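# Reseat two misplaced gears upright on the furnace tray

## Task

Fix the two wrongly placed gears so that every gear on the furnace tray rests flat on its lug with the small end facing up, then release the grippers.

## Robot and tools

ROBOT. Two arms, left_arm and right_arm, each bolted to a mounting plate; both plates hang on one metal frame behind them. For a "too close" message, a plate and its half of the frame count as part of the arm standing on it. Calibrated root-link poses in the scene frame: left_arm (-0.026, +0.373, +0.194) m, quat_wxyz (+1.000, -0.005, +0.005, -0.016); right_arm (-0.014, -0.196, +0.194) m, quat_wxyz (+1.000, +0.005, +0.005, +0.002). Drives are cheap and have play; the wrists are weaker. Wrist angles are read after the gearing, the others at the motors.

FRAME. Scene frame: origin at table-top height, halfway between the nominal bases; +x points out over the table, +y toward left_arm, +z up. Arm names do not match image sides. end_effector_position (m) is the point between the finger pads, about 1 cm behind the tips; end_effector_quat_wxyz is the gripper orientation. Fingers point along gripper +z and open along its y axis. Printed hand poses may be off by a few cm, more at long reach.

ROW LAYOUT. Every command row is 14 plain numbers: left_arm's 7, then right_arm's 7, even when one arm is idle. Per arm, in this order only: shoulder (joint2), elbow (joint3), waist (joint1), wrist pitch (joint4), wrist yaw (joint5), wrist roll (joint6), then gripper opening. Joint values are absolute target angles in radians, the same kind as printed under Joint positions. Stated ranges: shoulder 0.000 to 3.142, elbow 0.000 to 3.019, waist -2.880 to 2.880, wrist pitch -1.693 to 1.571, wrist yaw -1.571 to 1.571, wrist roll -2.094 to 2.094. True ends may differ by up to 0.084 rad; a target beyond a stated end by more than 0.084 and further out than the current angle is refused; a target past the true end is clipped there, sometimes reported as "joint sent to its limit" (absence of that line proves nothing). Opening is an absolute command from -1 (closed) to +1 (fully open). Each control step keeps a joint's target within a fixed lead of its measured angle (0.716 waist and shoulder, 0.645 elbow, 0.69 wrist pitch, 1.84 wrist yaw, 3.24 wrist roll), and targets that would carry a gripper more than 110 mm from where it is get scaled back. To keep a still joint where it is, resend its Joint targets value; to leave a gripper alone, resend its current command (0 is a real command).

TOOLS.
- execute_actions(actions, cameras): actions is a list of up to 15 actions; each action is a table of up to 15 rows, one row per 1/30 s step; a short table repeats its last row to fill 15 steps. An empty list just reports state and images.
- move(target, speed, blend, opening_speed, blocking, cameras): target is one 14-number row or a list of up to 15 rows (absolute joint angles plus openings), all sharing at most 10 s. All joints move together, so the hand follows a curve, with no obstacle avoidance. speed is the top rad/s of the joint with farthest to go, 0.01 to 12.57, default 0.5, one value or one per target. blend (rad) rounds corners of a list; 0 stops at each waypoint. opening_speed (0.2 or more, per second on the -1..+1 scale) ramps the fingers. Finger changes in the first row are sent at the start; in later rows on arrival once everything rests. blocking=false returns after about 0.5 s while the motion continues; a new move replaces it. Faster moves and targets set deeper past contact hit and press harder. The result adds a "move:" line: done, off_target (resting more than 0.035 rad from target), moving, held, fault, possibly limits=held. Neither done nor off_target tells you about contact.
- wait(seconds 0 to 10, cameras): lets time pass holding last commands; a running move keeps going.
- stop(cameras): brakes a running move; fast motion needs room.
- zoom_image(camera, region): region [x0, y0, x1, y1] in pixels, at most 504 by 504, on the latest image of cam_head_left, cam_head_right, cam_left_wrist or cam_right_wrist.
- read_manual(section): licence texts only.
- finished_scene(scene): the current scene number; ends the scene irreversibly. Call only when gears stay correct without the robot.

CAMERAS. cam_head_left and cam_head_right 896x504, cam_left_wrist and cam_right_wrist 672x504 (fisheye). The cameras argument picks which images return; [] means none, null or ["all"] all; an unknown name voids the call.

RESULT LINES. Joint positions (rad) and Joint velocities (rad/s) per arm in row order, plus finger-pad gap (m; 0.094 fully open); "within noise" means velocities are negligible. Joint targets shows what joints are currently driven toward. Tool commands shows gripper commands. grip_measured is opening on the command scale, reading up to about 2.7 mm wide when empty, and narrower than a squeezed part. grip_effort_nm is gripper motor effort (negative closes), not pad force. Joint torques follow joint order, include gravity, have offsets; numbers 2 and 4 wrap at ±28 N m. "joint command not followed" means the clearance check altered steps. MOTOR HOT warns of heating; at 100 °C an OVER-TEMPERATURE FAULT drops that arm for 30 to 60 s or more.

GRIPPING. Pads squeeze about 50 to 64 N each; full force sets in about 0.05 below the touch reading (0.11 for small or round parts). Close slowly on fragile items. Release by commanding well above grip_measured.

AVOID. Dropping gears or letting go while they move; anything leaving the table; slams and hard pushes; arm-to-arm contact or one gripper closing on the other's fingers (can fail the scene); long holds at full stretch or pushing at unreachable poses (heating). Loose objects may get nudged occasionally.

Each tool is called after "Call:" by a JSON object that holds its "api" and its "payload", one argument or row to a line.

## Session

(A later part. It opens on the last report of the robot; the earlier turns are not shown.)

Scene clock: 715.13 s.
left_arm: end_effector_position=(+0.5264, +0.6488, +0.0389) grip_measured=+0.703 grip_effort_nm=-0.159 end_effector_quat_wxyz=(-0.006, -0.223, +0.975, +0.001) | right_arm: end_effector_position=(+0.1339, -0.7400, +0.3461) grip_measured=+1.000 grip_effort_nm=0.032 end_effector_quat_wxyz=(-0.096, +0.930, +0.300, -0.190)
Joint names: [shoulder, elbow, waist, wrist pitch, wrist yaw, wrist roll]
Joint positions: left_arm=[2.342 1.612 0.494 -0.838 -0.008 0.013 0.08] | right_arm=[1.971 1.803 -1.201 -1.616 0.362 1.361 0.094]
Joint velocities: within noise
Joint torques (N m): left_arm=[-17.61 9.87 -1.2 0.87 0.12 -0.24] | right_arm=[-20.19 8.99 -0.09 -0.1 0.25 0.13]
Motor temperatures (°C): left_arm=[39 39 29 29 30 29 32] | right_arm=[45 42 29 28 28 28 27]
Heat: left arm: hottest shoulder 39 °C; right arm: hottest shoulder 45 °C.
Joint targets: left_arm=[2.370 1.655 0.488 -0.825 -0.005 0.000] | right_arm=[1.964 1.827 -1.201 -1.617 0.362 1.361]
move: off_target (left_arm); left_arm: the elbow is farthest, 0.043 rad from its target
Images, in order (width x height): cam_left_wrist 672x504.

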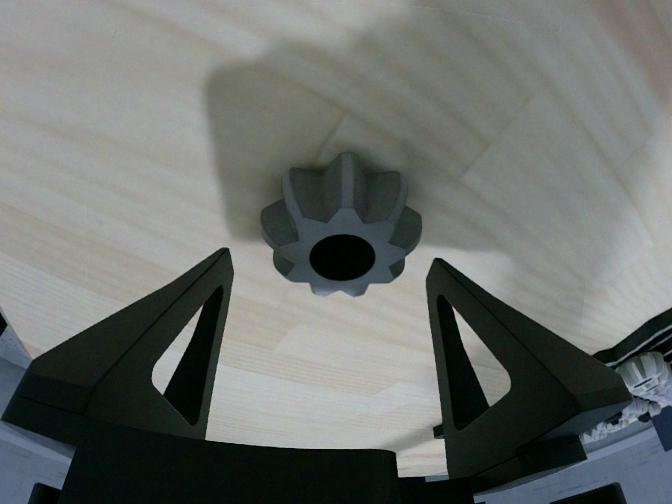

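Call:
{"api": "move", "payload": {
  "target": [
    [2.41,1.668,0.482,-0.797,-0.005,0.0,0.7,1.964,1.827,-1.201,-1.617,0.362,1.361,1]
  ],
  "speed": 0.1,
  "cameras": ["cam_left_wrist"]
}}

Call:
{"api": "zoom_image", "payload": {
  "camera": "cam_left_wrist",
  "region": [200, 150, 460, 380]
}}

Scene clock: 728.43 s.
left_arm: end_effector_position=(+0.5323, +0.6485, +0.0235) grip_measured=+0.703 grip_effort_nm=-0.164 end_effector_quat_wxyz=(-0.001, -0.222, +0.975, +0.002) | right_arm: end_effector_position=(+0.1339, -0.7400, +0.3461) grip_measured=+1.000 grip_effort_nm=0.037 end_effector_quat_wxyz=(-0.096, +0.930, +0.300, -0.190)
Joint names: [shoulder, elbow, waist, wrist pitch, wrist yaw, wrist roll]
Joint positions: left_arm=[2.375 1.627 0.49 -0.809 -0.008 0.01 0.08] | right_arm=[1.971 1.803 -1.201 -1.616 0.362 1.361 0.094]
Joint velocities: within noise
Joint torques (N m): left_arm=[-17.26 9.68 -1.44 0.84 0.14 -0.24] | right_arm=[-20.25 8.99 -0.09 -0.09 0.25 0.12]
Motor temperatures (°C): left_arm=[39 41 29 29 30 29 32] | right_arm=[45 42 29 28 28 28 27]
Heat: left arm: hottest elbow 41 °C; right arm: hottest shoulder 45 °C.
Joint targets: left_arm=[2.410 1.668 0.482 -0.797 -0.004 -0.003] | right_arm=[1.964 1.827 -1.201 -1.617 0.362 1.361]
move: off_target (left_arm); left_arm: the elbow is farthest, 0.041 rad from its target
Images, in order (width x height): cam_left_wrist 672x504.

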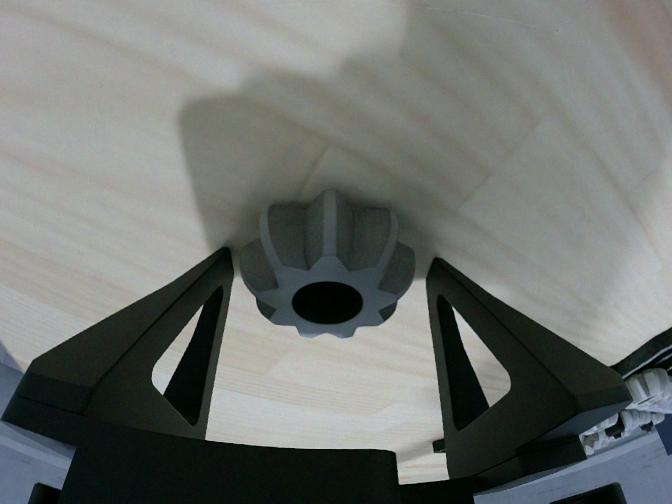

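Scaled by 1.938 from the camera's 672x504 image, which has a finer 960x720 frame.

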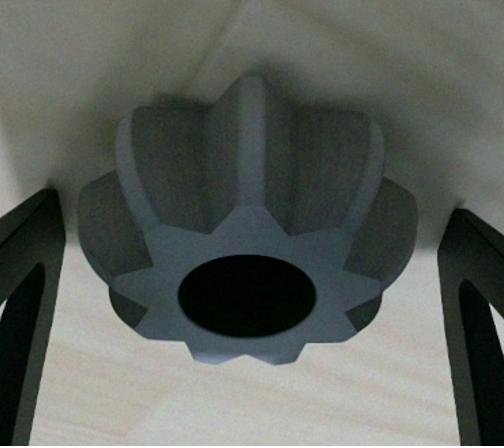

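Call:
{"api": "move", "payload": {
  "target": [
    [2.416,1.645,0.482,-0.781,-0.005,0.0,0.7,1.964,1.827,-1.201,-1.617,0.362,1.361,1]
  ],
  "speed": 0.1,
  "cameras": ["cam_left_wrist"]
}}

Scene clock: 734.80 s.
left_arm: end_effector_position=(+0.5346, +0.6496, +0.0232) grip_measured=+0.703 grip_effort_nm=-0.168 end_effector_quat_wxyz=(+0.005, -0.224, +0.974, +0.003) | right_arm: end_effector_position=(+0.1339, -0.7400, +0.3461) grip_measured=+1.000 grip_effort_nm=0.032 end_effector_quat_wxyz=(-0.096, +0.930, +0.300, -0.190)
Joint names: [shoulder, elbow, waist, wrist pitch, wrist yaw, wrist roll]
Joint positions: left_arm=[2.375 1.627 0.49 -0.798 -0.008 0.005 0.08] | right_arm=[1.971 1.803 -1.201 -1.616 0.362 1.361 0.094]
Joint velocities: within noise
Joint torques (N m): left_arm=[-16.91 7.9 -1.14 1.02 0.11 -0.21] | right_arm=[-20.19 8.99 -0.03 -0.08 0.26 0.13]
Motor temperatures (°C): left_arm=[38 41 29 29 30 29 32] | right_arm=[45 42 29 28 28 28 27]
Heat: left arm: hottest elbow 41 °C; right arm: hottest shoulder 45 °C.
Joint targets: left_arm=[2.416 1.645 0.482 -0.782 -0.005 -0.005] | right_arm=[1.964 1.827 -1.201 -1.617 0.362 1.361]
move: off_target (left_arm); left_arm: the shoulder is farthest, 0.041 rad from its target
Images, in order (width x height): cam_left_wrist 672x504.

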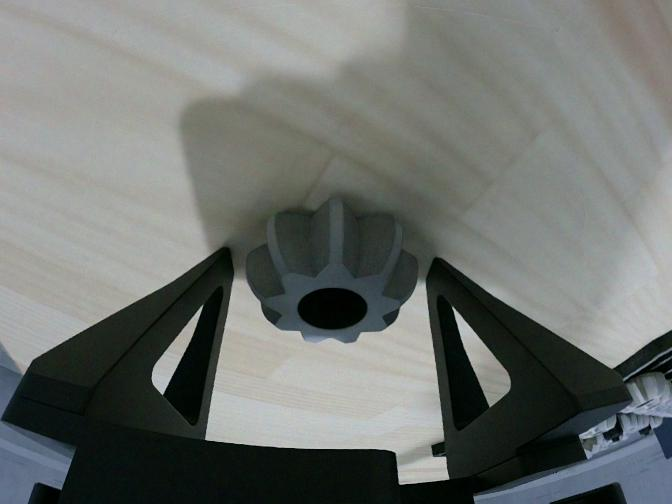

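Call:
{"api": "move", "payload": {
  "target": [
    [2.424,1.622,0.484,-0.775,-0.005,0.0,0.7,1.964,1.827,-1.201,-1.617,0.362,1.361,1]
  ],
  "speed": 0.1,
  "cameras": ["cam_left_wrist"]
}}

Scene clock: 739.37 s.
left_arm: end_effector_position=(+0.5355, +0.6501, +0.0230) grip_measured=+0.703 grip_effort_nm=-0.159 end_effector_quat_wxyz=(+0.007, -0.224, +0.974, +0.004) | right_arm: end_effector_position=(+0.1339, -0.7400, +0.3461) grip_measured=+1.000 grip_effort_nm=0.037 end_effector_quat_wxyz=(-0.096, +0.930, +0.300, -0.190)
Joint names: [shoulder, elbow, waist, wrist pitch, wrist yaw, wrist roll]
Joint positions: left_arm=[2.375 1.627 0.49 -0.794 -0.008 0.005 0.08] | right_arm=[1.971 1.803 -1.201 -1.616 0.362 1.361 0.094]
Joint velocities: within noise
Joint torques (N m): left_arm=[-16.32 6.15 -1.03 1.2 0.11 -0.16] | right_arm=[-20.19 8.98 -0.09 -0.09 0.25 0.12]
Motor temperatures (°C): left_arm=[39 40 29 29 30 29 32] | right_arm=[45 42 29 28 28 28 27]
Heat: left arm: hottest elbow 40 °C; right arm: hottest shoulder 45 °C.
Joint targets: left_arm=[2.424 1.622 0.484 -0.775 -0.005 0.000] | right_arm=[1.964 1.827 -1.201 -1.617 0.362 1.361]
move: off_target (left_arm); left_arm: the shoulder is farthest, 0.049 rad from its target
Images, in order (width x height): cam_left_wrist 672x504.

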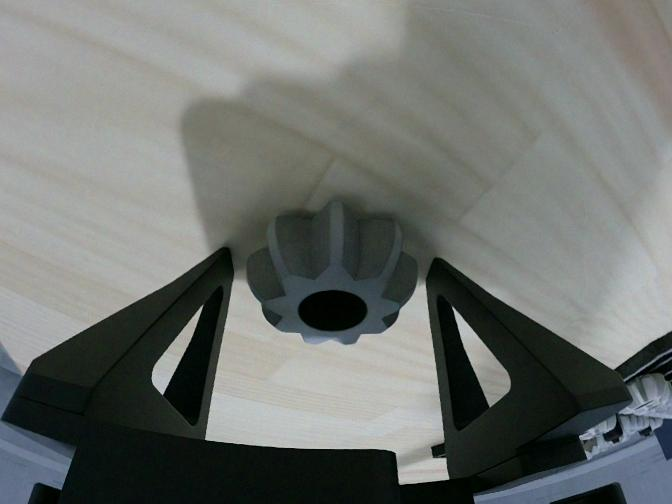

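Call:
{"api": "move", "payload": {
  "target": [
    [2.38,1.65,0.484,-0.785,-0.005,0.0,0.7,1.964,1.827,-1.201,-1.617,0.362,1.361,1]
  ],
  "speed": 0.1,
  "cameras": ["cam_left_wrist"]
}}

Call:
{"api": "move", "payload": {
  "target": [
    [2.38,1.65,0.484,-0.785,-0.005,0.0,-0.1,1.964,1.827,-1.201,-1.617,0.362,1.361,1]
  ],
  "opening_speed": 0.25,
  "cameras": ["cam_left_wrist"]
}}

Call:
{"api": "zoom_image", "payload": {
  "camera": "cam_left_wrist",
  "region": [200, 150, 460, 380]
}}

Scene clock: 747.97 s.
left_arm: end_effector_position=(+0.5355, +0.6501, +0.0230) grip_measured=+0.703 grip_effort_nm=-0.164 end_effector_quat_wxyz=(+0.007, -0.224, +0.974, +0.004) | right_arm: end_effector_position=(+0.1339, -0.7400, +0.3461) grip_measured=+1.000 grip_effort_nm=0.032 end_effector_quat_wxyz=(-0.096, +0.930, +0.300, -0.190)
Joint names: [shoulder, elbow, waist, wrist pitch, wrist yaw, wrist roll]
Joint positions: left_arm=[2.375 1.627 0.49 -0.794 -0.008 0.005 0.08] | right_arm=[1.971 1.803 -1.201 -1.616 0.362 1.361 0.094]
Joint velocities: within noise
Joint torques (N m): left_arm=[-19.49 8.29 -0.97 0.69 0.11 -0.16] | right_arm=[-20.19 8.99 -0.03 -0.1 0.25 0.12]
Motor temperatures (°C): left_arm=[39 40 29 29 30 29 32] | right_arm=[45 42 29 28 28 28 27]
Heat: left arm: hottest elbow 40 °C; right arm: hottest shoulder 45 °C.
Joint targets: left_arm=[2.380 1.650 0.484 -0.785 -0.005 0.000] | right_arm=[1.964 1.827 -1.201 -1.617 0.362 1.361]
move: done
Images, in order (width x height): cam_left_wrist 672x504.

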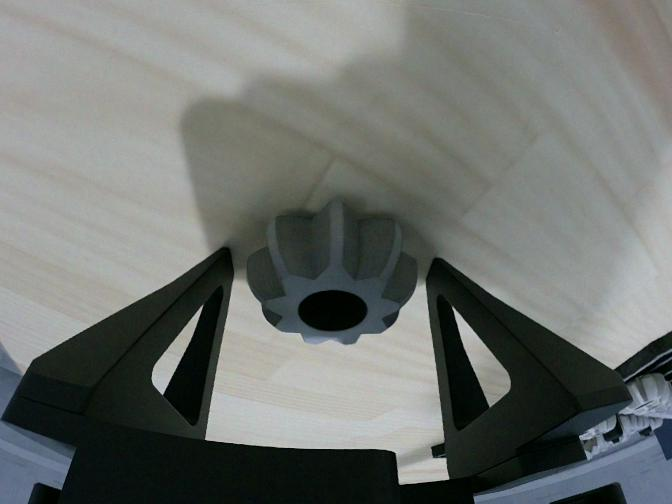

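Scene clock: 751.37 s.
left_arm: end_effector_position=(+0.5355, +0.6501, +0.0230) grip_measured=+0.207 grip_effort_nm=-1.057 end_effector_quat_wxyz=(+0.007, -0.224, +0.975, +0.004) | right_arm: end_effector_position=(+0.1339, -0.7400, +0.3461) grip_measured=+1.000 grip_effort_nm=0.037 end_effector_quat_wxyz=(-0.096, +0.930, +0.300, -0.190)
Joint names: [shoulder, elbow, waist, wrist pitch, wrist yaw, wrist roll]
Joint positions: left_arm=[2.375 1.627 0.49 -0.794 -0.008 0.007 0.057] | right_arm=[1.971 1.803 -1.201 -1.616 0.362 1.361 0.094]
Joint velocities: within noise
Joint torques (N m): left_arm=[-19.6 8.29 -1.08 0.73 0.11 -0.16] | right_arm=[-20.19 8.98 -0.09 -0.09 0.25 0.12]
Motor temperatures (°C): left_arm=[40 40 29 29 30 29 32] | right_arm=[45 42 29 28 28 28 27]
Heat: left arm: hottest shoulder 40 °C; right arm: hottest shoulder 45 °C.
Joint targets: left_arm=[2.380 1.650 0.484 -0.785 -0.005 0.002] | right_arm=[1.964 1.827 -1.201 -1.617 0.362 1.361]
move: done
Images, in order (width x height): cam_left_wrist 672x504.

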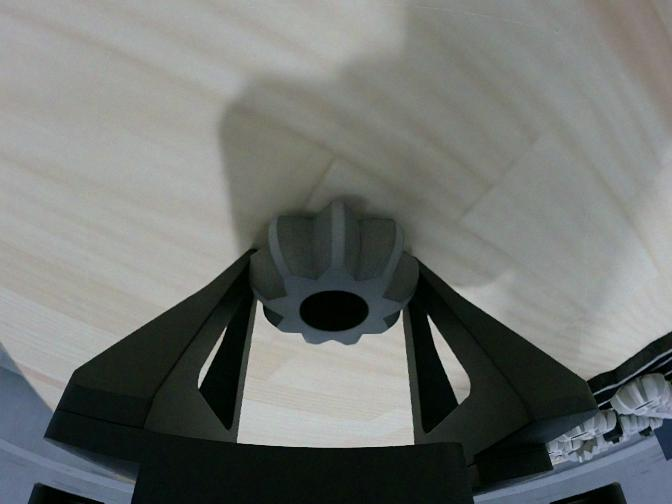

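Scaled by 1.938 from the camera's 672x504 image, which has a finer 960x720 frame.

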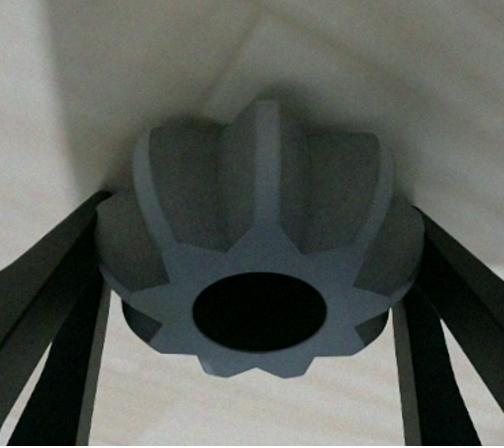

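Call:
{"api": "move", "payload": {
  "target": [
    [2.15,1.66,0.484,-1.02,-0.005,0.0,-0.1,1.964,1.827,-1.201,-1.617,0.362,1.361,1],
    [1.72,0.80,-0.374,-0.635,-0.014,-0.432,-0.1,1.964,1.827,-1.201,-1.617,0.362,1.361,1]
  ],
  "speed": [0.15,0.5],
  "cameras": ["cam_left_wrist"]
}}

Call:
{"api": "zoom_image", "payload": {
  "camera": "cam_left_wrist",
  "region": [100, 50, 560, 380]
}}

Scene clock: 768.97 s.
left_arm: end_effector_position=(+0.3132, +0.2239, +0.1262) grip_measured=+0.207 grip_effort_nm=-1.053 end_effector_quat_wxyz=(-0.017, +0.001, +1.000, +0.002) | right_arm: end_effector_position=(+0.1339, -0.7400, +0.3461) grip_measured=+1.000 grip_effort_nm=0.027 end_effector_quat_wxyz=(-0.096, +0.930, +0.300, -0.190)
Joint names: [shoulder, elbow, waist, wrist pitch, wrist yaw, wrist roll]
Joint positions: left_arm=[1.747 0.797 -0.38 -0.646 -0.003 -0.41 0.057] | right_arm=[1.971 1.803 -1.201 -1.616 0.362 1.361 0.094]
Joint velocities: within noise
Joint torques (N m): left_arm=[-12.92 5.3 -0.21 0.75 -0.19 -0.27] | right_arm=[-20.31 8.96 0.03 -0.09 0.26 0.13]
Motor temperatures (°C): left_arm=[41 40 29 29 30 29 33] | right_arm=[46 42 29 28 28 28 27]
Heat: left arm: hottest shoulder 41 °C; right arm: hottest shoulder 46 °C.
Joint targets: left_arm=[1.720 0.800 -0.374 -0.635 -0.007 -0.426] | right_arm=[1.964 1.827 -1.201 -1.617 0.362 1.361]
move: done
Images, in order (width x height): cam_left_wrist 672x504.

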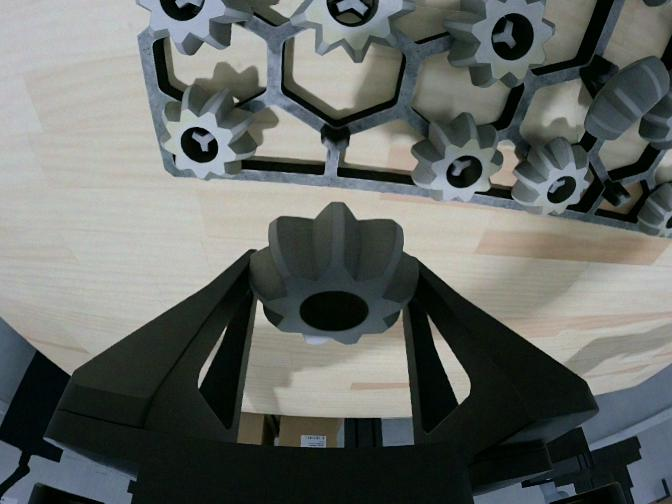

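Scaled by 1.096 from the camera's 672x504 image, which has a finer 960x720 frame.

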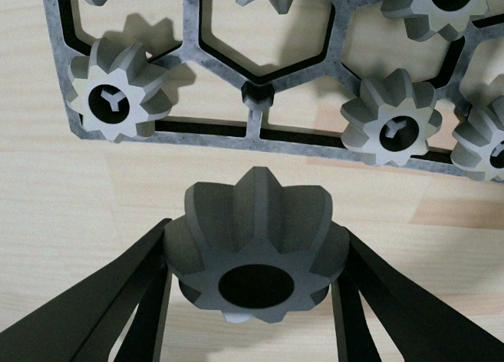

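Call:
{"api": "move", "payload": {
  "target": [
    [1.917,0.775,-0.363,-0.408,-0.014,-0.420,-0.1,1.964,1.827,-1.201,-1.617,0.362,1.361,1]
  ],
  "speed": [0.2],
  "cameras": ["cam_left_wrist"]
}}

Call:
{"api": "zoom_image", "payload": {
  "camera": "cam_left_wrist",
  "region": [150, 100, 550, 380]
}}

Scene clock: 789.40 s.
left_arm: end_effector_position=(+0.3218, +0.2238, +0.0651) grip_measured=+0.207 grip_effort_nm=-1.053 end_effector_quat_wxyz=(+0.006, -0.004, +1.000, -0.004) | right_arm: end_effector_position=(+0.1339, -0.7400, +0.3461) grip_measured=+1.000 grip_effort_nm=0.037 end_effector_quat_wxyz=(-0.096, +0.930, +0.300, -0.190)
Joint names: [shoulder, elbow, waist, wrist pitch, wrist yaw, wrist roll]
Joint positions: left_arm=[1.909 0.779 -0.371 -0.421 -0.01 -0.41 0.057] | right_arm=[1.971 1.803 -1.201 -1.616 0.362 1.361 0.094]
Joint velocities: within noise
Joint torques (N m): left_arm=[-11.11 3.47 -0.03 0.9 -0.26 -0.21] | right_arm=[-20.19 8.99 0.03 -0.1 0.25 0.13]
Motor temperatures (°C): left_arm=[38 39 29 29 30 29 33] | right_arm=[46 42 29 28 28 28 27]
Heat: left arm: hottest elbow 39 °C; right arm: hottest shoulder 46 °C.
Joint targets: left_arm=[1.917 0.775 -0.363 -0.407 -0.015 -0.419] | right_arm=[1.964 1.827 -1.201 -1.617 0.362 1.361]
move: done
Images, in order (width x height): cam_left_wrist 672x504.

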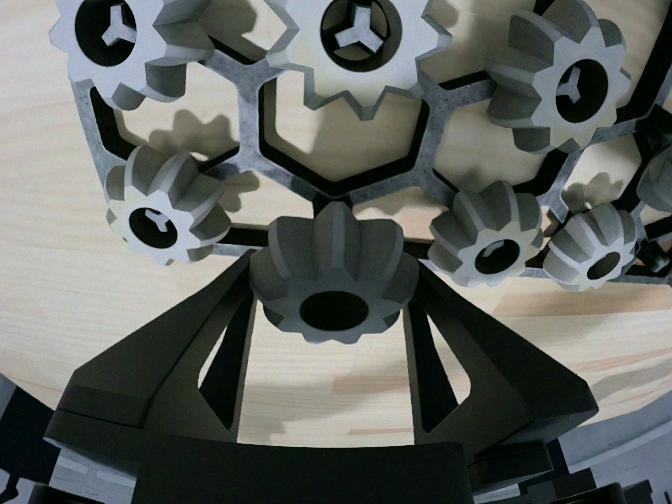

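Scaled by 1.260 from the camera's 672x504 image, which has a finer 960x720 frame.

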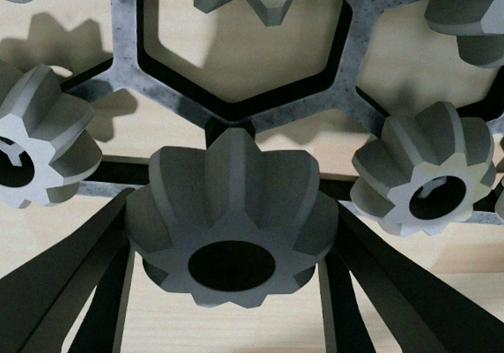

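Call:
{"api": "move", "payload": {
  "target": [
    [1.972,0.747,-0.365,-0.353,-0.014,-0.420,-0.1,1.964,1.827,-1.201,-1.617,0.362,1.361,1]
  ],
  "speed": [0.12],
  "cameras": ["cam_left_wrist"]
}}

Call:
{"api": "zoom_image", "payload": {
  "camera": "cam_left_wrist",
  "region": [150, 150, 550, 400]
}}

Scene clock: 833.53 s.
left_arm: end_effector_position=(+0.3103, +0.2285, +0.0485) grip_measured=+0.207 grip_effort_nm=-1.053 end_effector_quat_wxyz=(+0.000, -0.003, +1.000, -0.002) | right_arm: end_effector_position=(+0.1339, -0.7400, +0.3461) grip_measured=+1.000 grip_effort_nm=0.037 end_effector_quat_wxyz=(-0.096, +0.930, +0.300, -0.190)
Joint names: [shoulder, elbow, waist, wrist pitch, wrist yaw, wrist roll]
Joint positions: left_arm=[1.946 0.754 -0.371 -0.372 -0.01 -0.409 0.057] | right_arm=[1.971 1.803 -1.201 -1.616 0.362 1.361 0.094]
Joint velocities: within noise
Joint torques (N m): left_arm=[-9.88 2.69 -0.15 1.16 -0.18 -0.2] | right_arm=[-20.25 8.96 -0.03 -0.09 0.26 0.13]
Motor temperatures (°C): left_arm=[38 37 29 29 30 29 34] | right_arm=[46 42 29 28 28 28 27]
Heat: left arm: hottest shoulder 38 °C; right arm: hottest shoulder 46 °C.
Joint targets: left_arm=[1.972 0.747 -0.365 -0.353 -0.013 -0.418] | right_arm=[1.964 1.827 -1.201 -1.617 0.362 1.361]
move: done
Images, in order (width x height): cam_left_wrist 672x504.

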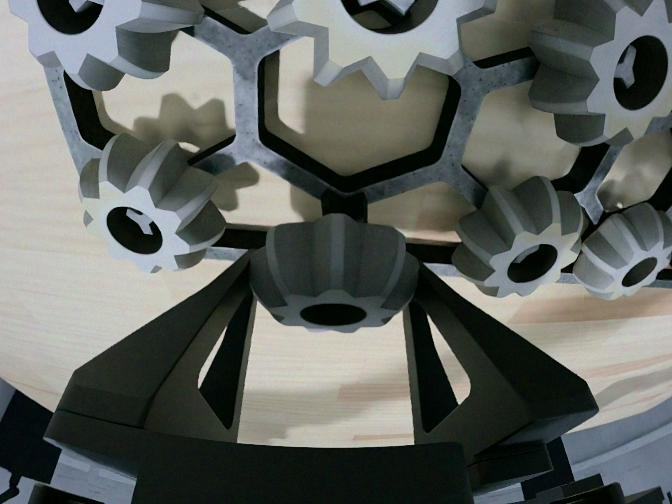

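Scaled by 1.260 from the camera's 672x504 image, which has a finer 960x720 frame.

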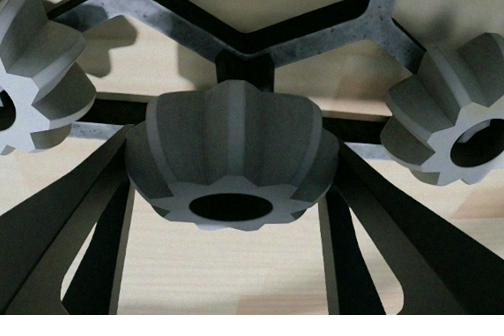

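Call:
{"api": "move", "payload": {
  "target": [
    [1.905,0.80,-0.365,-0.44,-0.014,-0.420,-0.1,1.964,1.827,-1.201,-1.617,0.362,1.361,1]
  ],
  "speed": [0.15],
  "cameras": ["cam_left_wrist"]
}}

Call:
{"api": "zoom_image", "payload": {
  "camera": "cam_left_wrist",
  "region": [150, 150, 550, 400]
}}

Scene clock: 851.47 s.
left_arm: end_effector_position=(+0.3093, +0.2295, +0.0552) grip_measured=+0.207 grip_effort_nm=-1.062 end_effector_quat_wxyz=(-0.013, -0.003, +1.000, +0.004) | right_arm: end_effector_position=(+0.1339, -0.7400, +0.3461) grip_measured=+1.000 grip_effort_nm=0.037 end_effector_quat_wxyz=(-0.096, +0.930, +0.300, -0.190)
Joint names: [shoulder, elbow, waist, wrist pitch, wrist yaw, wrist roll]
Joint positions: left_arm=[1.933 0.769 -0.371 -0.427 -0.011 -0.41 0.057] | right_arm=[1.971 1.803 -1.201 -1.616 0.362 1.361 0.094]
Joint velocities: within noise
Joint torques (N m): left_arm=[-13.57 5.86 -0.15 -0.35 -0.22 -0.22] | right_arm=[-20.13 8.98 0.03 -0.1 0.26 0.12]
Motor temperatures (°C): left_arm=[37 37 29 29 30 29 34] | right_arm=[46 42 29 28 28 28 27]
Heat: left arm: hottest shoulder 37 °C; right arm: hottest shoulder 46 °C.
Joint targets: left_arm=[1.905 0.800 -0.365 -0.440 -0.015 -0.422] | right_arm=[1.964 1.827 -1.201 -1.617 0.362 1.361]
move: done
Images, in order (width x height): cam_left_wrist 672x504.

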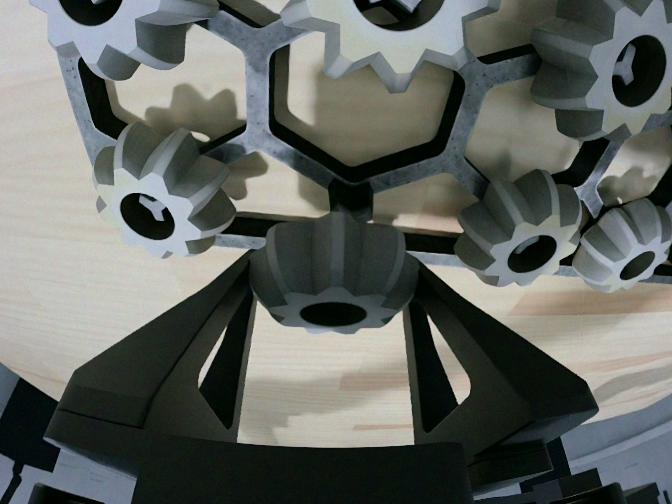

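Scaled by 1.260 from the camera's 672x504 image, which has a finer 960x720 frame.

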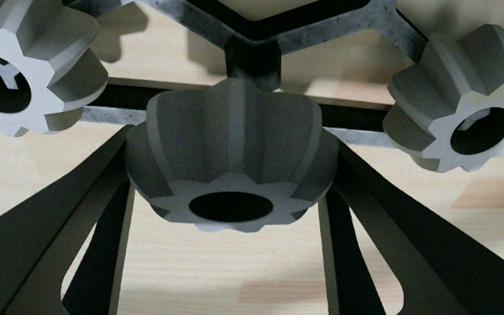

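Call:
{"api": "move", "payload": {
  "target": [
    [1.985,0.90,-0.361,-0.612,-0.014,-0.420,-0.1,1.964,1.827,-1.201,-1.617,0.362,1.361,1]
  ],
  "speed": [0.15],
  "cameras": ["cam_left_wrist"]
}}

Call:
{"api": "zoom_image", "payload": {
  "camera": "cam_left_wrist",
  "region": [150, 150, 550, 400]
}}

Scene clock: 870.57 s.
left_arm: end_effector_position=(+0.3165, +0.2269, +0.0586) grip_measured=+0.206 grip_effort_nm=-1.057 end_effector_quat_wxyz=(-0.060, -0.003, +0.998, +0.024) | right_arm: end_effector_position=(+0.1339, -0.7400, +0.3461) grip_measured=+1.000 grip_effort_nm=0.042 end_effector_quat_wxyz=(-0.096, +0.930, +0.300, -0.190)
Joint names: [shoulder, elbow, waist, wrist pitch, wrist yaw, wrist roll]
Joint positions: left_arm=[1.971 0.866 -0.37 -0.588 -0.011 -0.409 0.057] | right_arm=[1.971 1.803 -1.201 -1.616 0.362 1.361 0.094]
Joint velocities: within noise
Joint torques (N m): left_arm=[-11.4 6.37 -0.03 -0.77 -0.17 -0.22] | right_arm=[-20.19 8.98 -0.03 -0.08 0.25 0.13]
Motor temperatures (°C): left_arm=[37 37 29 29 30 29 34] | right_arm=[46 42 29 28 28 28 27]
Heat: left arm: hottest shoulder 37 °C; right arm: hottest shoulder 46 °C.
Joint targets: left_arm=[1.985 0.900 -0.361 -0.603 -0.014 -0.418] | right_arm=[1.964 1.827 -1.201 -1.617 0.362 1.361]
move: done
Images, in order (width x height): cam_left_wrist 672x504.

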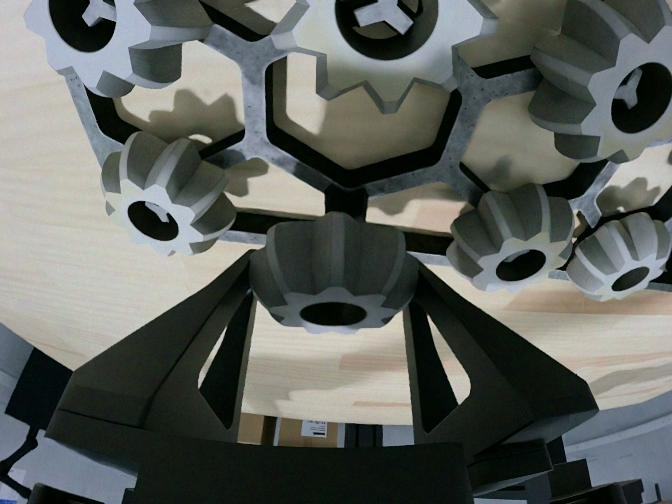

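Scaled by 1.260 from the camera's 672x504 image, which has a finer 960x720 frame.

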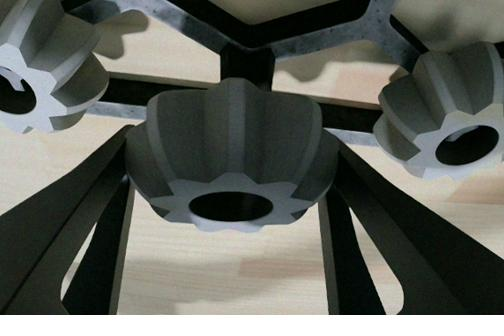

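Call:
{"api": "move", "payload": {
  "target": [
    [2.003,0.918,-0.368,-0.600,-0.014,-0.420,-0.1,1.964,1.827,-1.201,-1.617,0.362,1.361,1]
  ],
  "speed": [0.1],
  "cameras": ["cam_left_wrist","cam_head_right","cam_head_left"]
}}

Call:
{"api": "zoom_image", "payload": {
  "camera": "cam_left_wrist",
  "region": [150, 150, 550, 400]
}}

Call:
{"api": "zoom_image", "payload": {
  "camera": "cam_head_right",
  "region": [270, 240, 390, 340]
}}

Scene clock: 880.97 s.
left_arm: end_effector_position=(+0.3221, +0.2245, +0.0552) grip_measured=+0.206 grip_effort_nm=-1.053 end_effector_quat_wxyz=(-0.059, -0.003, +0.998, +0.024) | right_arm: end_effector_position=(+0.1339, -0.7400, +0.3461) grip_measured=+1.000 grip_effort_nm=0.027 end_effector_quat_wxyz=(-0.096, +0.930, +0.300, -0.190)
Joint names: [shoulder, elbow, waist, wrist pitch, wrist yaw, wrist roll]
Joint positions: left_arm=[1.988 0.884 -0.37 -0.588 -0.011 -0.409 0.057] | right_arm=[1.971 1.803 -1.201 -1.616 0.362 1.361 0.094]
Joint velocities: within noise
Joint torques (N m): left_arm=[-11.58 6.35 -0.5 -0.59 -0.17 -0.22] | right_arm=[-20.13 8.98 -0.03 -0.09 0.26 0.13]
Motor temperatures (°C): left_arm=[37 38 29 29 30 29 34] | right_arm=[46 42 29 28 28 28 27]
Heat: left arm: hottest elbow 38 °C; right arm: hottest shoulder 46 °C.
Joint targets: left_arm=[2.003 0.918 -0.368 -0.600 -0.014 -0.420] | right_arm=[1.964 1.827 -1.201 -1.617 0.362 1.361]
move: done
Images, in order (width x height): cam_head_left 896x504, cam_head_right 896x504, cam_left_wrist 672x504.

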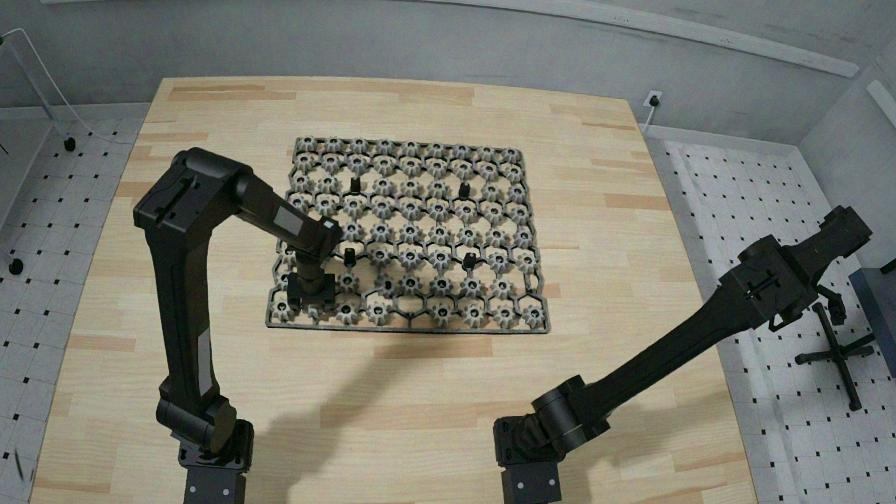

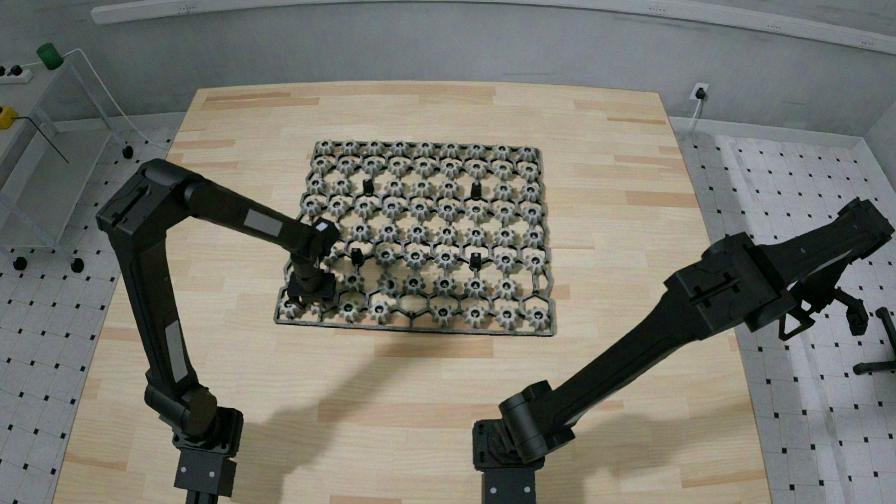

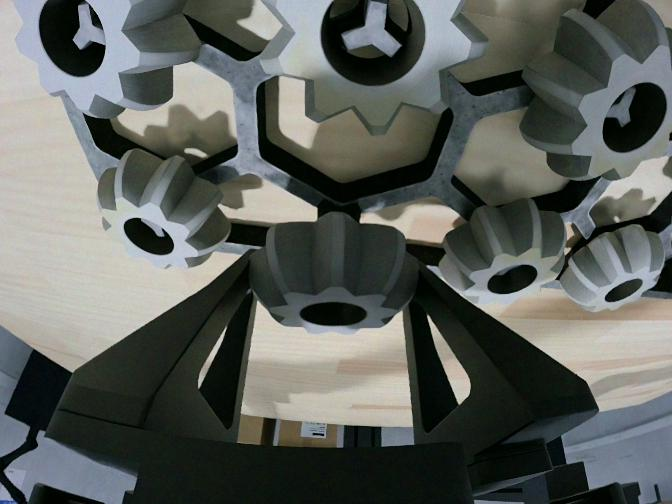

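Scaled by 1.260 from the camera's 672x504 image, which has a finer 960x720 frame.

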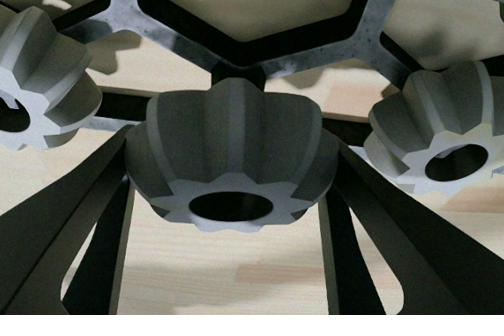

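Scaled by 4.200 from the camera's 896x504 image, which has a finer 1280x720 frame.

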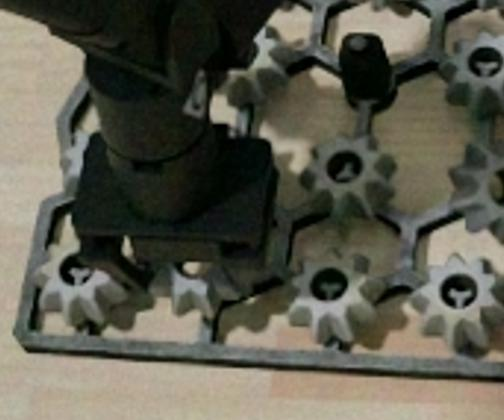

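Call:
{"api": "move", "payload": {
  "target": [
    [2.031,0.920,-0.362,-0.573,-0.014,-0.420,-0.1,1.964,1.827,-1.201,-1.617,0.362,1.361,1]
  ],
  "speed": [0.06],
  "cameras": ["cam_left_wrist"]
}}

Call:
{"api": "zoom_image", "payload": {
  "camera": "cam_left_wrist",
  "region": [150, 150, 550, 400]
}}

Scene clock: 887.43 s.
left_arm: end_effector_position=(+0.3187, +0.2258, +0.0454) grip_measured=+0.206 grip_effort_nm=-1.053 end_effector_quat_wxyz=(-0.067, -0.003, +0.997, +0.027) | right_arm: end_effector_position=(+0.1339, -0.7400, +0.3461) grip_measured=+1.000 grip_effort_nm=0.032 end_effector_quat_wxyz=(-0.096, +0.930, +0.300, -0.190)
Joint names: [shoulder, elbow, waist, wrist pitch, wrist yaw, wrist roll]
Joint positions: left_arm=[2.016 0.888 -0.369 -0.58 -0.01 -0.409 0.057] | right_arm=[1.971 1.803 -1.201 -1.616 0.362 1.361 0.094]
Joint velocities: within noise
Joint torques (N m): left_arm=[-11.75 6.02 -0.26 0.27 -0.18 -0.23] | right_arm=[-20.13 9.01 0.03 -0.12 0.26 0.12]
Motor temperatures (°C): left_arm=[37 38 29 29 30 29 34] | right_arm=[46 42 29 28 28 28 27]
Heat: left arm: hottest elbow 38 °C; right arm: hottest shoulder 46 °C.
Joint targets: left_arm=[2.031 0.920 -0.362 -0.572 -0.013 -0.420] | right_arm=[1.964 1.827 -1.201 -1.617 0.362 1.361]
move: done
Images, in order (width x height): cam_left_wrist 672x504.

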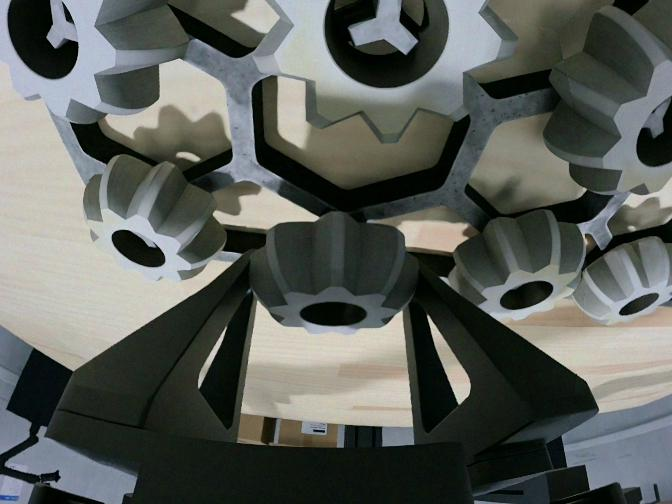

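Scaled by 1.260 from the camera's 672x504 image, which has a finer 960x720 frame.

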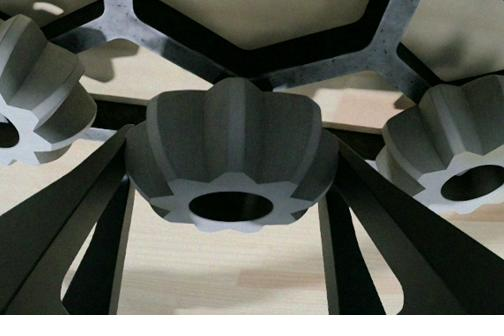

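Call:
{"api": "move", "payload": {
  "target": [
    [2.051,0.933,-0.362,-0.556,-0.014,-0.420,-0.1,1.964,1.827,-1.201,-1.617,0.362,1.361,1]
  ],
  "speed": [0.06],
  "cameras": ["cam_left_wrist"]
}}

Call:
{"api": "zoom_image", "payload": {
  "camera": "cam_left_wrist",
  "region": [150, 150, 550, 400]
}}

Scene clock: 895.03 s.
left_arm: end_effector_position=(+0.3212, +0.2247, +0.0390) grip_measured=+0.206 grip_effort_nm=-1.053 end_effector_quat_wxyz=(-0.066, -0.003, +0.997, +0.026) | right_arm: end_effector_position=(+0.1339, -0.7400, +0.3461) grip_measured=+1.000 grip_effort_nm=0.032 end_effector_quat_wxyz=(-0.096, +0.930, +0.300, -0.190)
Joint names: [shoulder, elbow, waist, wrist pitch, wrist yaw, wrist roll]
Joint positions: left_arm=[2.036 0.897 -0.369 -0.568 -0.01 -0.409 0.057] | right_arm=[1.971 1.803 -1.201 -1.616 0.362 1.361 0.094]
Joint velocities: within noise
Joint torques (N m): left_arm=[-11.87 6.17 -0.15 0.46 -0.24 -0.23] | right_arm=[-20.25 9.02 -0.15 -0.09 0.25 0.13]
Motor temperatures (°C): left_arm=[37 38 29 29 30 29 34] | right_arm=[46 42 29 28 28 28 27]
Heat: left arm: hottest elbow 38 °C; right arm: hottest shoulder 46 °C.
Joint targets: left_arm=[2.051 0.933 -0.362 -0.557 -0.014 -0.420] | right_arm=[1.964 1.827 -1.201 -1.617 0.362 1.361]
move: off_target (left_arm); left_arm: the elbow is farthest, 0.036 rad from its target
Images, in order (width x height): cam_left_wrist 672x504.

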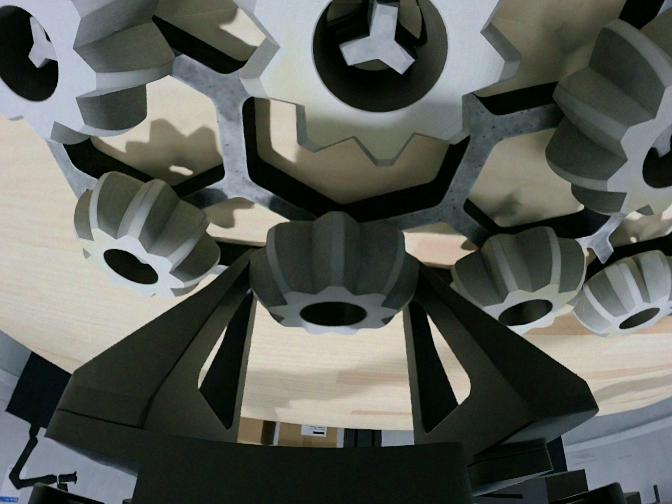

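Scaled by 1.260 from the camera's 672x504 image, which has a finer 960x720 frame.

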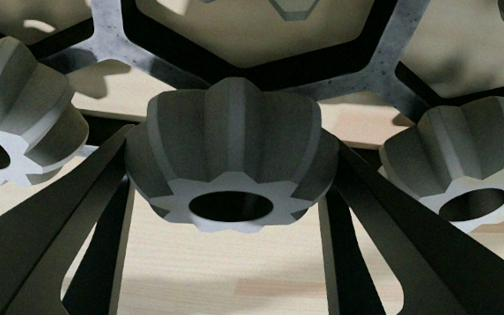

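Call:
{"api": "move", "payload": {
  "target": [
    [2.068,0.936,-0.362,-0.538,-0.014,-0.420,-0.1,1.964,1.827,-1.201,-1.617,0.362,1.361,1]
  ],
  "speed": [0.06],
  "cameras": ["cam_left_wrist"]
}}

Call:
{"api": "zoom_image", "payload": {
  "camera": "cam_left_wrist",
  "region": [150, 150, 550, 400]
}}

Scene clock: 900.37 s.
left_arm: end_effector_position=(+0.3207, +0.2248, +0.0333) grip_measured=+0.206 grip_effort_nm=-1.057 end_effector_quat_wxyz=(-0.068, -0.003, +0.997, +0.027) | right_arm: end_effector_position=(+0.1339, -0.7400, +0.3461) grip_measured=+1.000 grip_effort_nm=0.032 end_effector_quat_wxyz=(-0.096, +0.930, +0.300, -0.190)
Joint names: [shoulder, elbow, waist, wrist pitch, wrist yaw, wrist roll]
Joint positions: left_arm=[2.053 0.9 -0.369 -0.559 -0.01 -0.409 0.057] | right_arm=[1.971 1.803 -1.201 -1.616 0.362 1.361 0.094]
Joint velocities: within noise
Joint torques (N m): left_arm=[-11.93 6.06 -0.26 0.43 -0.23 -0.23] | right_arm=[-20.13 8.98 -0.09 -0.06 0.25 0.12]
Motor temperatures (°C): left_arm=[37 38 29 29 30 29 34] | right_arm=[46 42 29 28 28 28 27]
Heat: left arm: hottest elbow 38 °C; right arm: hottest shoulder 46 °C.
Joint targets: left_arm=[2.068 0.936 -0.362 -0.548 -0.014 -0.420] | right_arm=[1.964 1.827 -1.201 -1.617 0.362 1.361]
move: off_target (left_arm); left_arm: the elbow is farthest, 0.036 rad from its target
Images, in order (width x height): cam_left_wrist 672x504.

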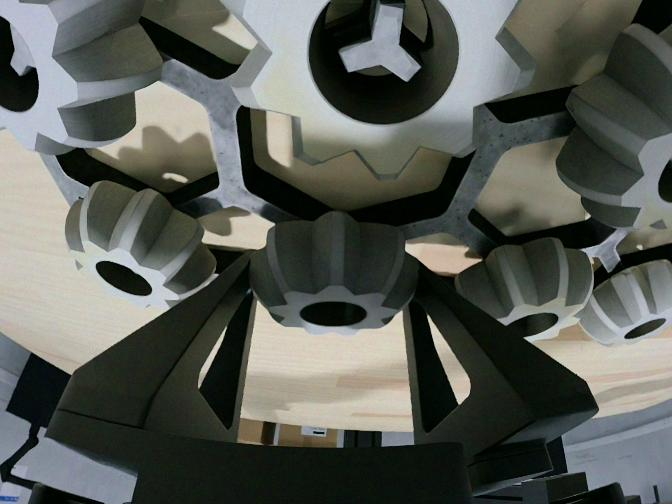

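Scaled by 1.260 from the camera's 672x504 image, which has a finer 960x720 frame.

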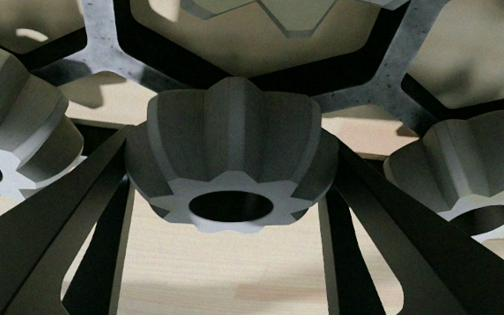

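Call:
{"api": "move", "payload": {
  "target": [
    [2.078,0.937,-0.362,-0.528,-0.014,-0.420,-0.1,1.964,1.827,-1.201,-1.617,0.362,1.361,1]
  ],
  "speed": [0.05],
  "cameras": ["cam_left_wrist"]
}}

Call:
{"api": "move", "payload": {
  "target": [
    [2.088,0.939,-0.362,-0.519,-0.014,-0.420,-0.1,1.964,1.827,-1.201,-1.617,0.362,1.361,1]
  ],
  "speed": [0.05],
  "cameras": ["cam_left_wrist"]
}}

Scene clock: 909.13 s.
left_arm: end_effector_position=(+0.3213, +0.2248, +0.0324) grip_measured=+0.206 grip_effort_nm=-1.057 end_effector_quat_wxyz=(-0.067, -0.003, +0.997, +0.027) | right_arm: end_effector_position=(+0.1339, -0.7400, +0.3461) grip_measured=+1.000 grip_effort_nm=0.037 end_effector_quat_wxyz=(-0.096, +0.930, +0.300, -0.190)
Joint names: [shoulder, elbow, waist, wrist pitch, wrist yaw, wrist roll]
Joint positions: left_arm=[2.055 0.9 -0.369 -0.554 -0.011 -0.409 0.057] | right_arm=[1.971 1.803 -1.201 -1.616 0.362 1.361 0.094]
Joint velocities: within noise
Joint torques (N m): left_arm=[-11.28 6.15 -0.15 1.11 -0.23 -0.24] | right_arm=[-20.19 8.98 -0.03 -0.09 0.25 0.12]
Motor temperatures (°C): left_arm=[37 38 29 29 30 29 34] | right_arm=[46 42 29 28 28 28 27]
Heat: left arm: hottest elbow 38 °C; right arm: hottest shoulder 46 °C.
Joint targets: left_arm=[2.078 0.937 -0.362 -0.529 -0.015 -0.420] | right_arm=[1.964 1.827 -1.201 -1.617 0.362 1.361]
move: off_target (left_arm); left_arm: the elbow is farthest, 0.037 rad from its target
Images, in order (width x height): cam_left_wrist 672x504.

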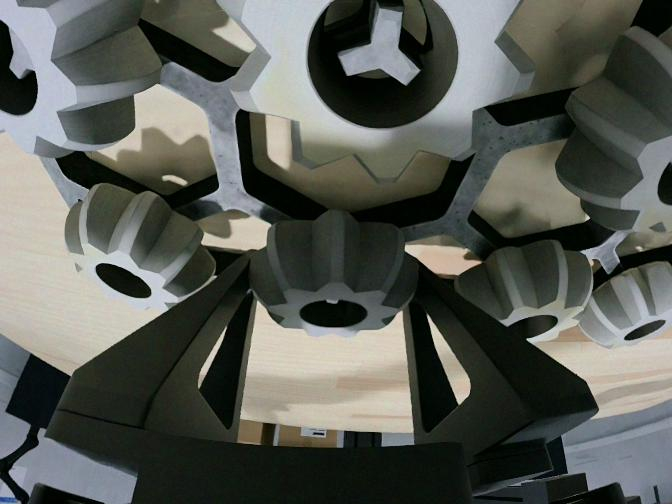

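Scene clock: 909.83 s.
left_arm: end_effector_position=(+0.3220, +0.2247, +0.0322) grip_measured=+0.206 grip_effort_nm=-1.062 end_effector_quat_wxyz=(-0.065, -0.003, +0.997, +0.027) | right_arm: end_effector_position=(+0.1339, -0.7400, +0.3461) grip_measured=+1.000 grip_effort_nm=0.032 end_effector_quat_wxyz=(-0.096, +0.930, +0.300, -0.190)
Joint names: [shoulder, elbow, waist, wrist pitch, wrist yaw, wrist roll]
Joint positions: left_arm=[2.055 0.9 -0.369 -0.551 -0.011 -0.409 0.057] | right_arm=[1.971 1.803 -1.201 -1.616 0.362 1.361 0.094]
Joint velocities: within noise
Joint torques (N m): left_arm=[-10.64 6.27 -0.21 1.47 -0.17 -0.23] | right_arm=[-20.13 8.98 0.03 -0.09 0.25 0.12]
Motor temperatures (°C): left_arm=[37 38 29 29 30 29 34] | right_arm=[46 42 29 28 28 28 27]
Heat: left arm: hottest elbow 38 °C; right arm: hottest shoulder 46 °C.
Joint targets: left_arm=[2.088 0.939 -0.362 -0.518 -0.014 -0.420] | right_arm=[1.964 1.827 -1.201 -1.617 0.362 1.361]
move: off_target (left_arm); left_arm: the elbow is farthest, 0.039 rad from its target
Images, in order (width x height): cam_left_wrist 672x504.

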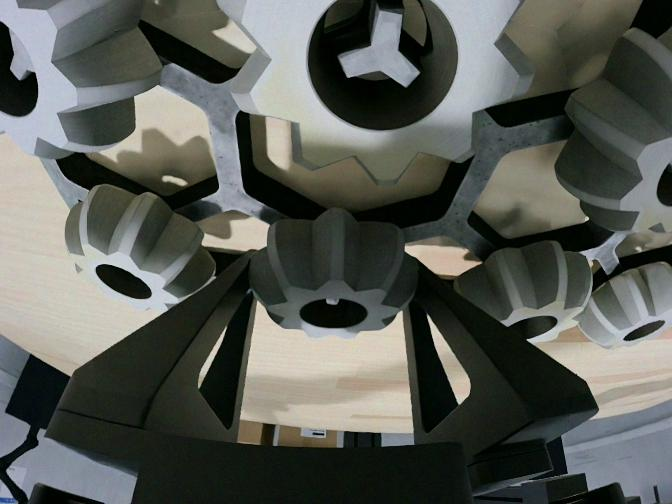

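Call:
{"api": "move", "payload": {
  "target": [
    [2.073,0.937,-0.366,-0.532,-0.014,-0.420,-0.1,1.964,1.827,-1.201,-1.617,0.362,1.361,1],
    [2.073,0.937,-0.366,-0.532,-0.014,-0.420,0.5,1.964,1.827,-1.201,-1.617,0.362,1.361,1]
  ],
  "speed": [0.05,0.05],
  "opening_speed": 0.2,
  "cameras": ["cam_left_wrist"]
}}

Call:
{"api": "zoom_image", "payload": {
  "camera": "cam_left_wrist",
  "region": [150, 150, 550, 400]
}}

Scene clock: 925.13 s.
left_arm: end_effector_position=(+0.3294, +0.2230, +0.0331) grip_measured=+0.497 grip_effort_nm=0.115 end_effector_quat_wxyz=(-0.056, -0.003, +0.998, +0.027) | right_arm: end_effector_position=(+0.1339, -0.7400, +0.3461) grip_measured=+1.000 grip_effort_nm=0.032 end_effector_quat_wxyz=(-0.096, +0.930, +0.300, -0.190)
Joint names: [shoulder, elbow, waist, wrist pitch, wrist yaw, wrist roll]
Joint positions: left_arm=[2.055 0.91 -0.369 -0.544 -0.019 -0.409 0.07] | right_arm=[1.971 1.803 -1.201 -1.616 0.362 1.361 0.094]
Joint velocities: within noise
Joint torques (N m): left_arm=[-11.87 5.49 -0.5 0.51 -0.16 -0.23] | right_arm=[-20.13 8.96 0.09 -0.1 0.26 0.13]
Motor temperatures (°C): left_arm=[36 39 29 29 30 29 34] | right_arm=[46 42 29 28 28 28 27]
Heat: left arm: hottest elbow 39 °C; right arm: hottest shoulder 46 °C.
Joint targets: left_arm=[2.073 0.937 -0.366 -0.532 -0.021 -0.420] | right_arm=[1.964 1.827 -1.201 -1.617 0.362 1.361]
move: done; target 2's new numbers were sent with left_arm's elbow 0.037 rad from that target
Images, in order (width x height): cam_left_wrist 672x504.

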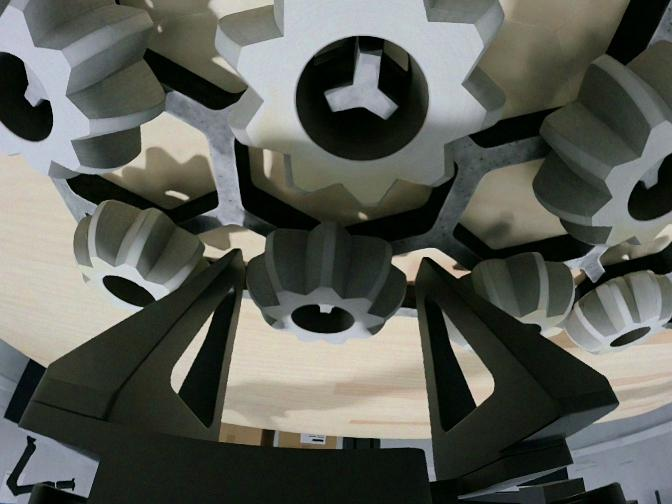

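Scaled by 1.260 from the camera's 672x504 image, which has a finer 960x720 frame.

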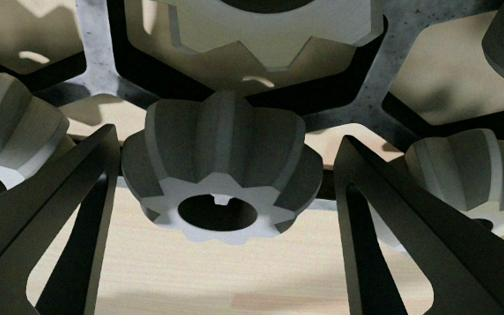

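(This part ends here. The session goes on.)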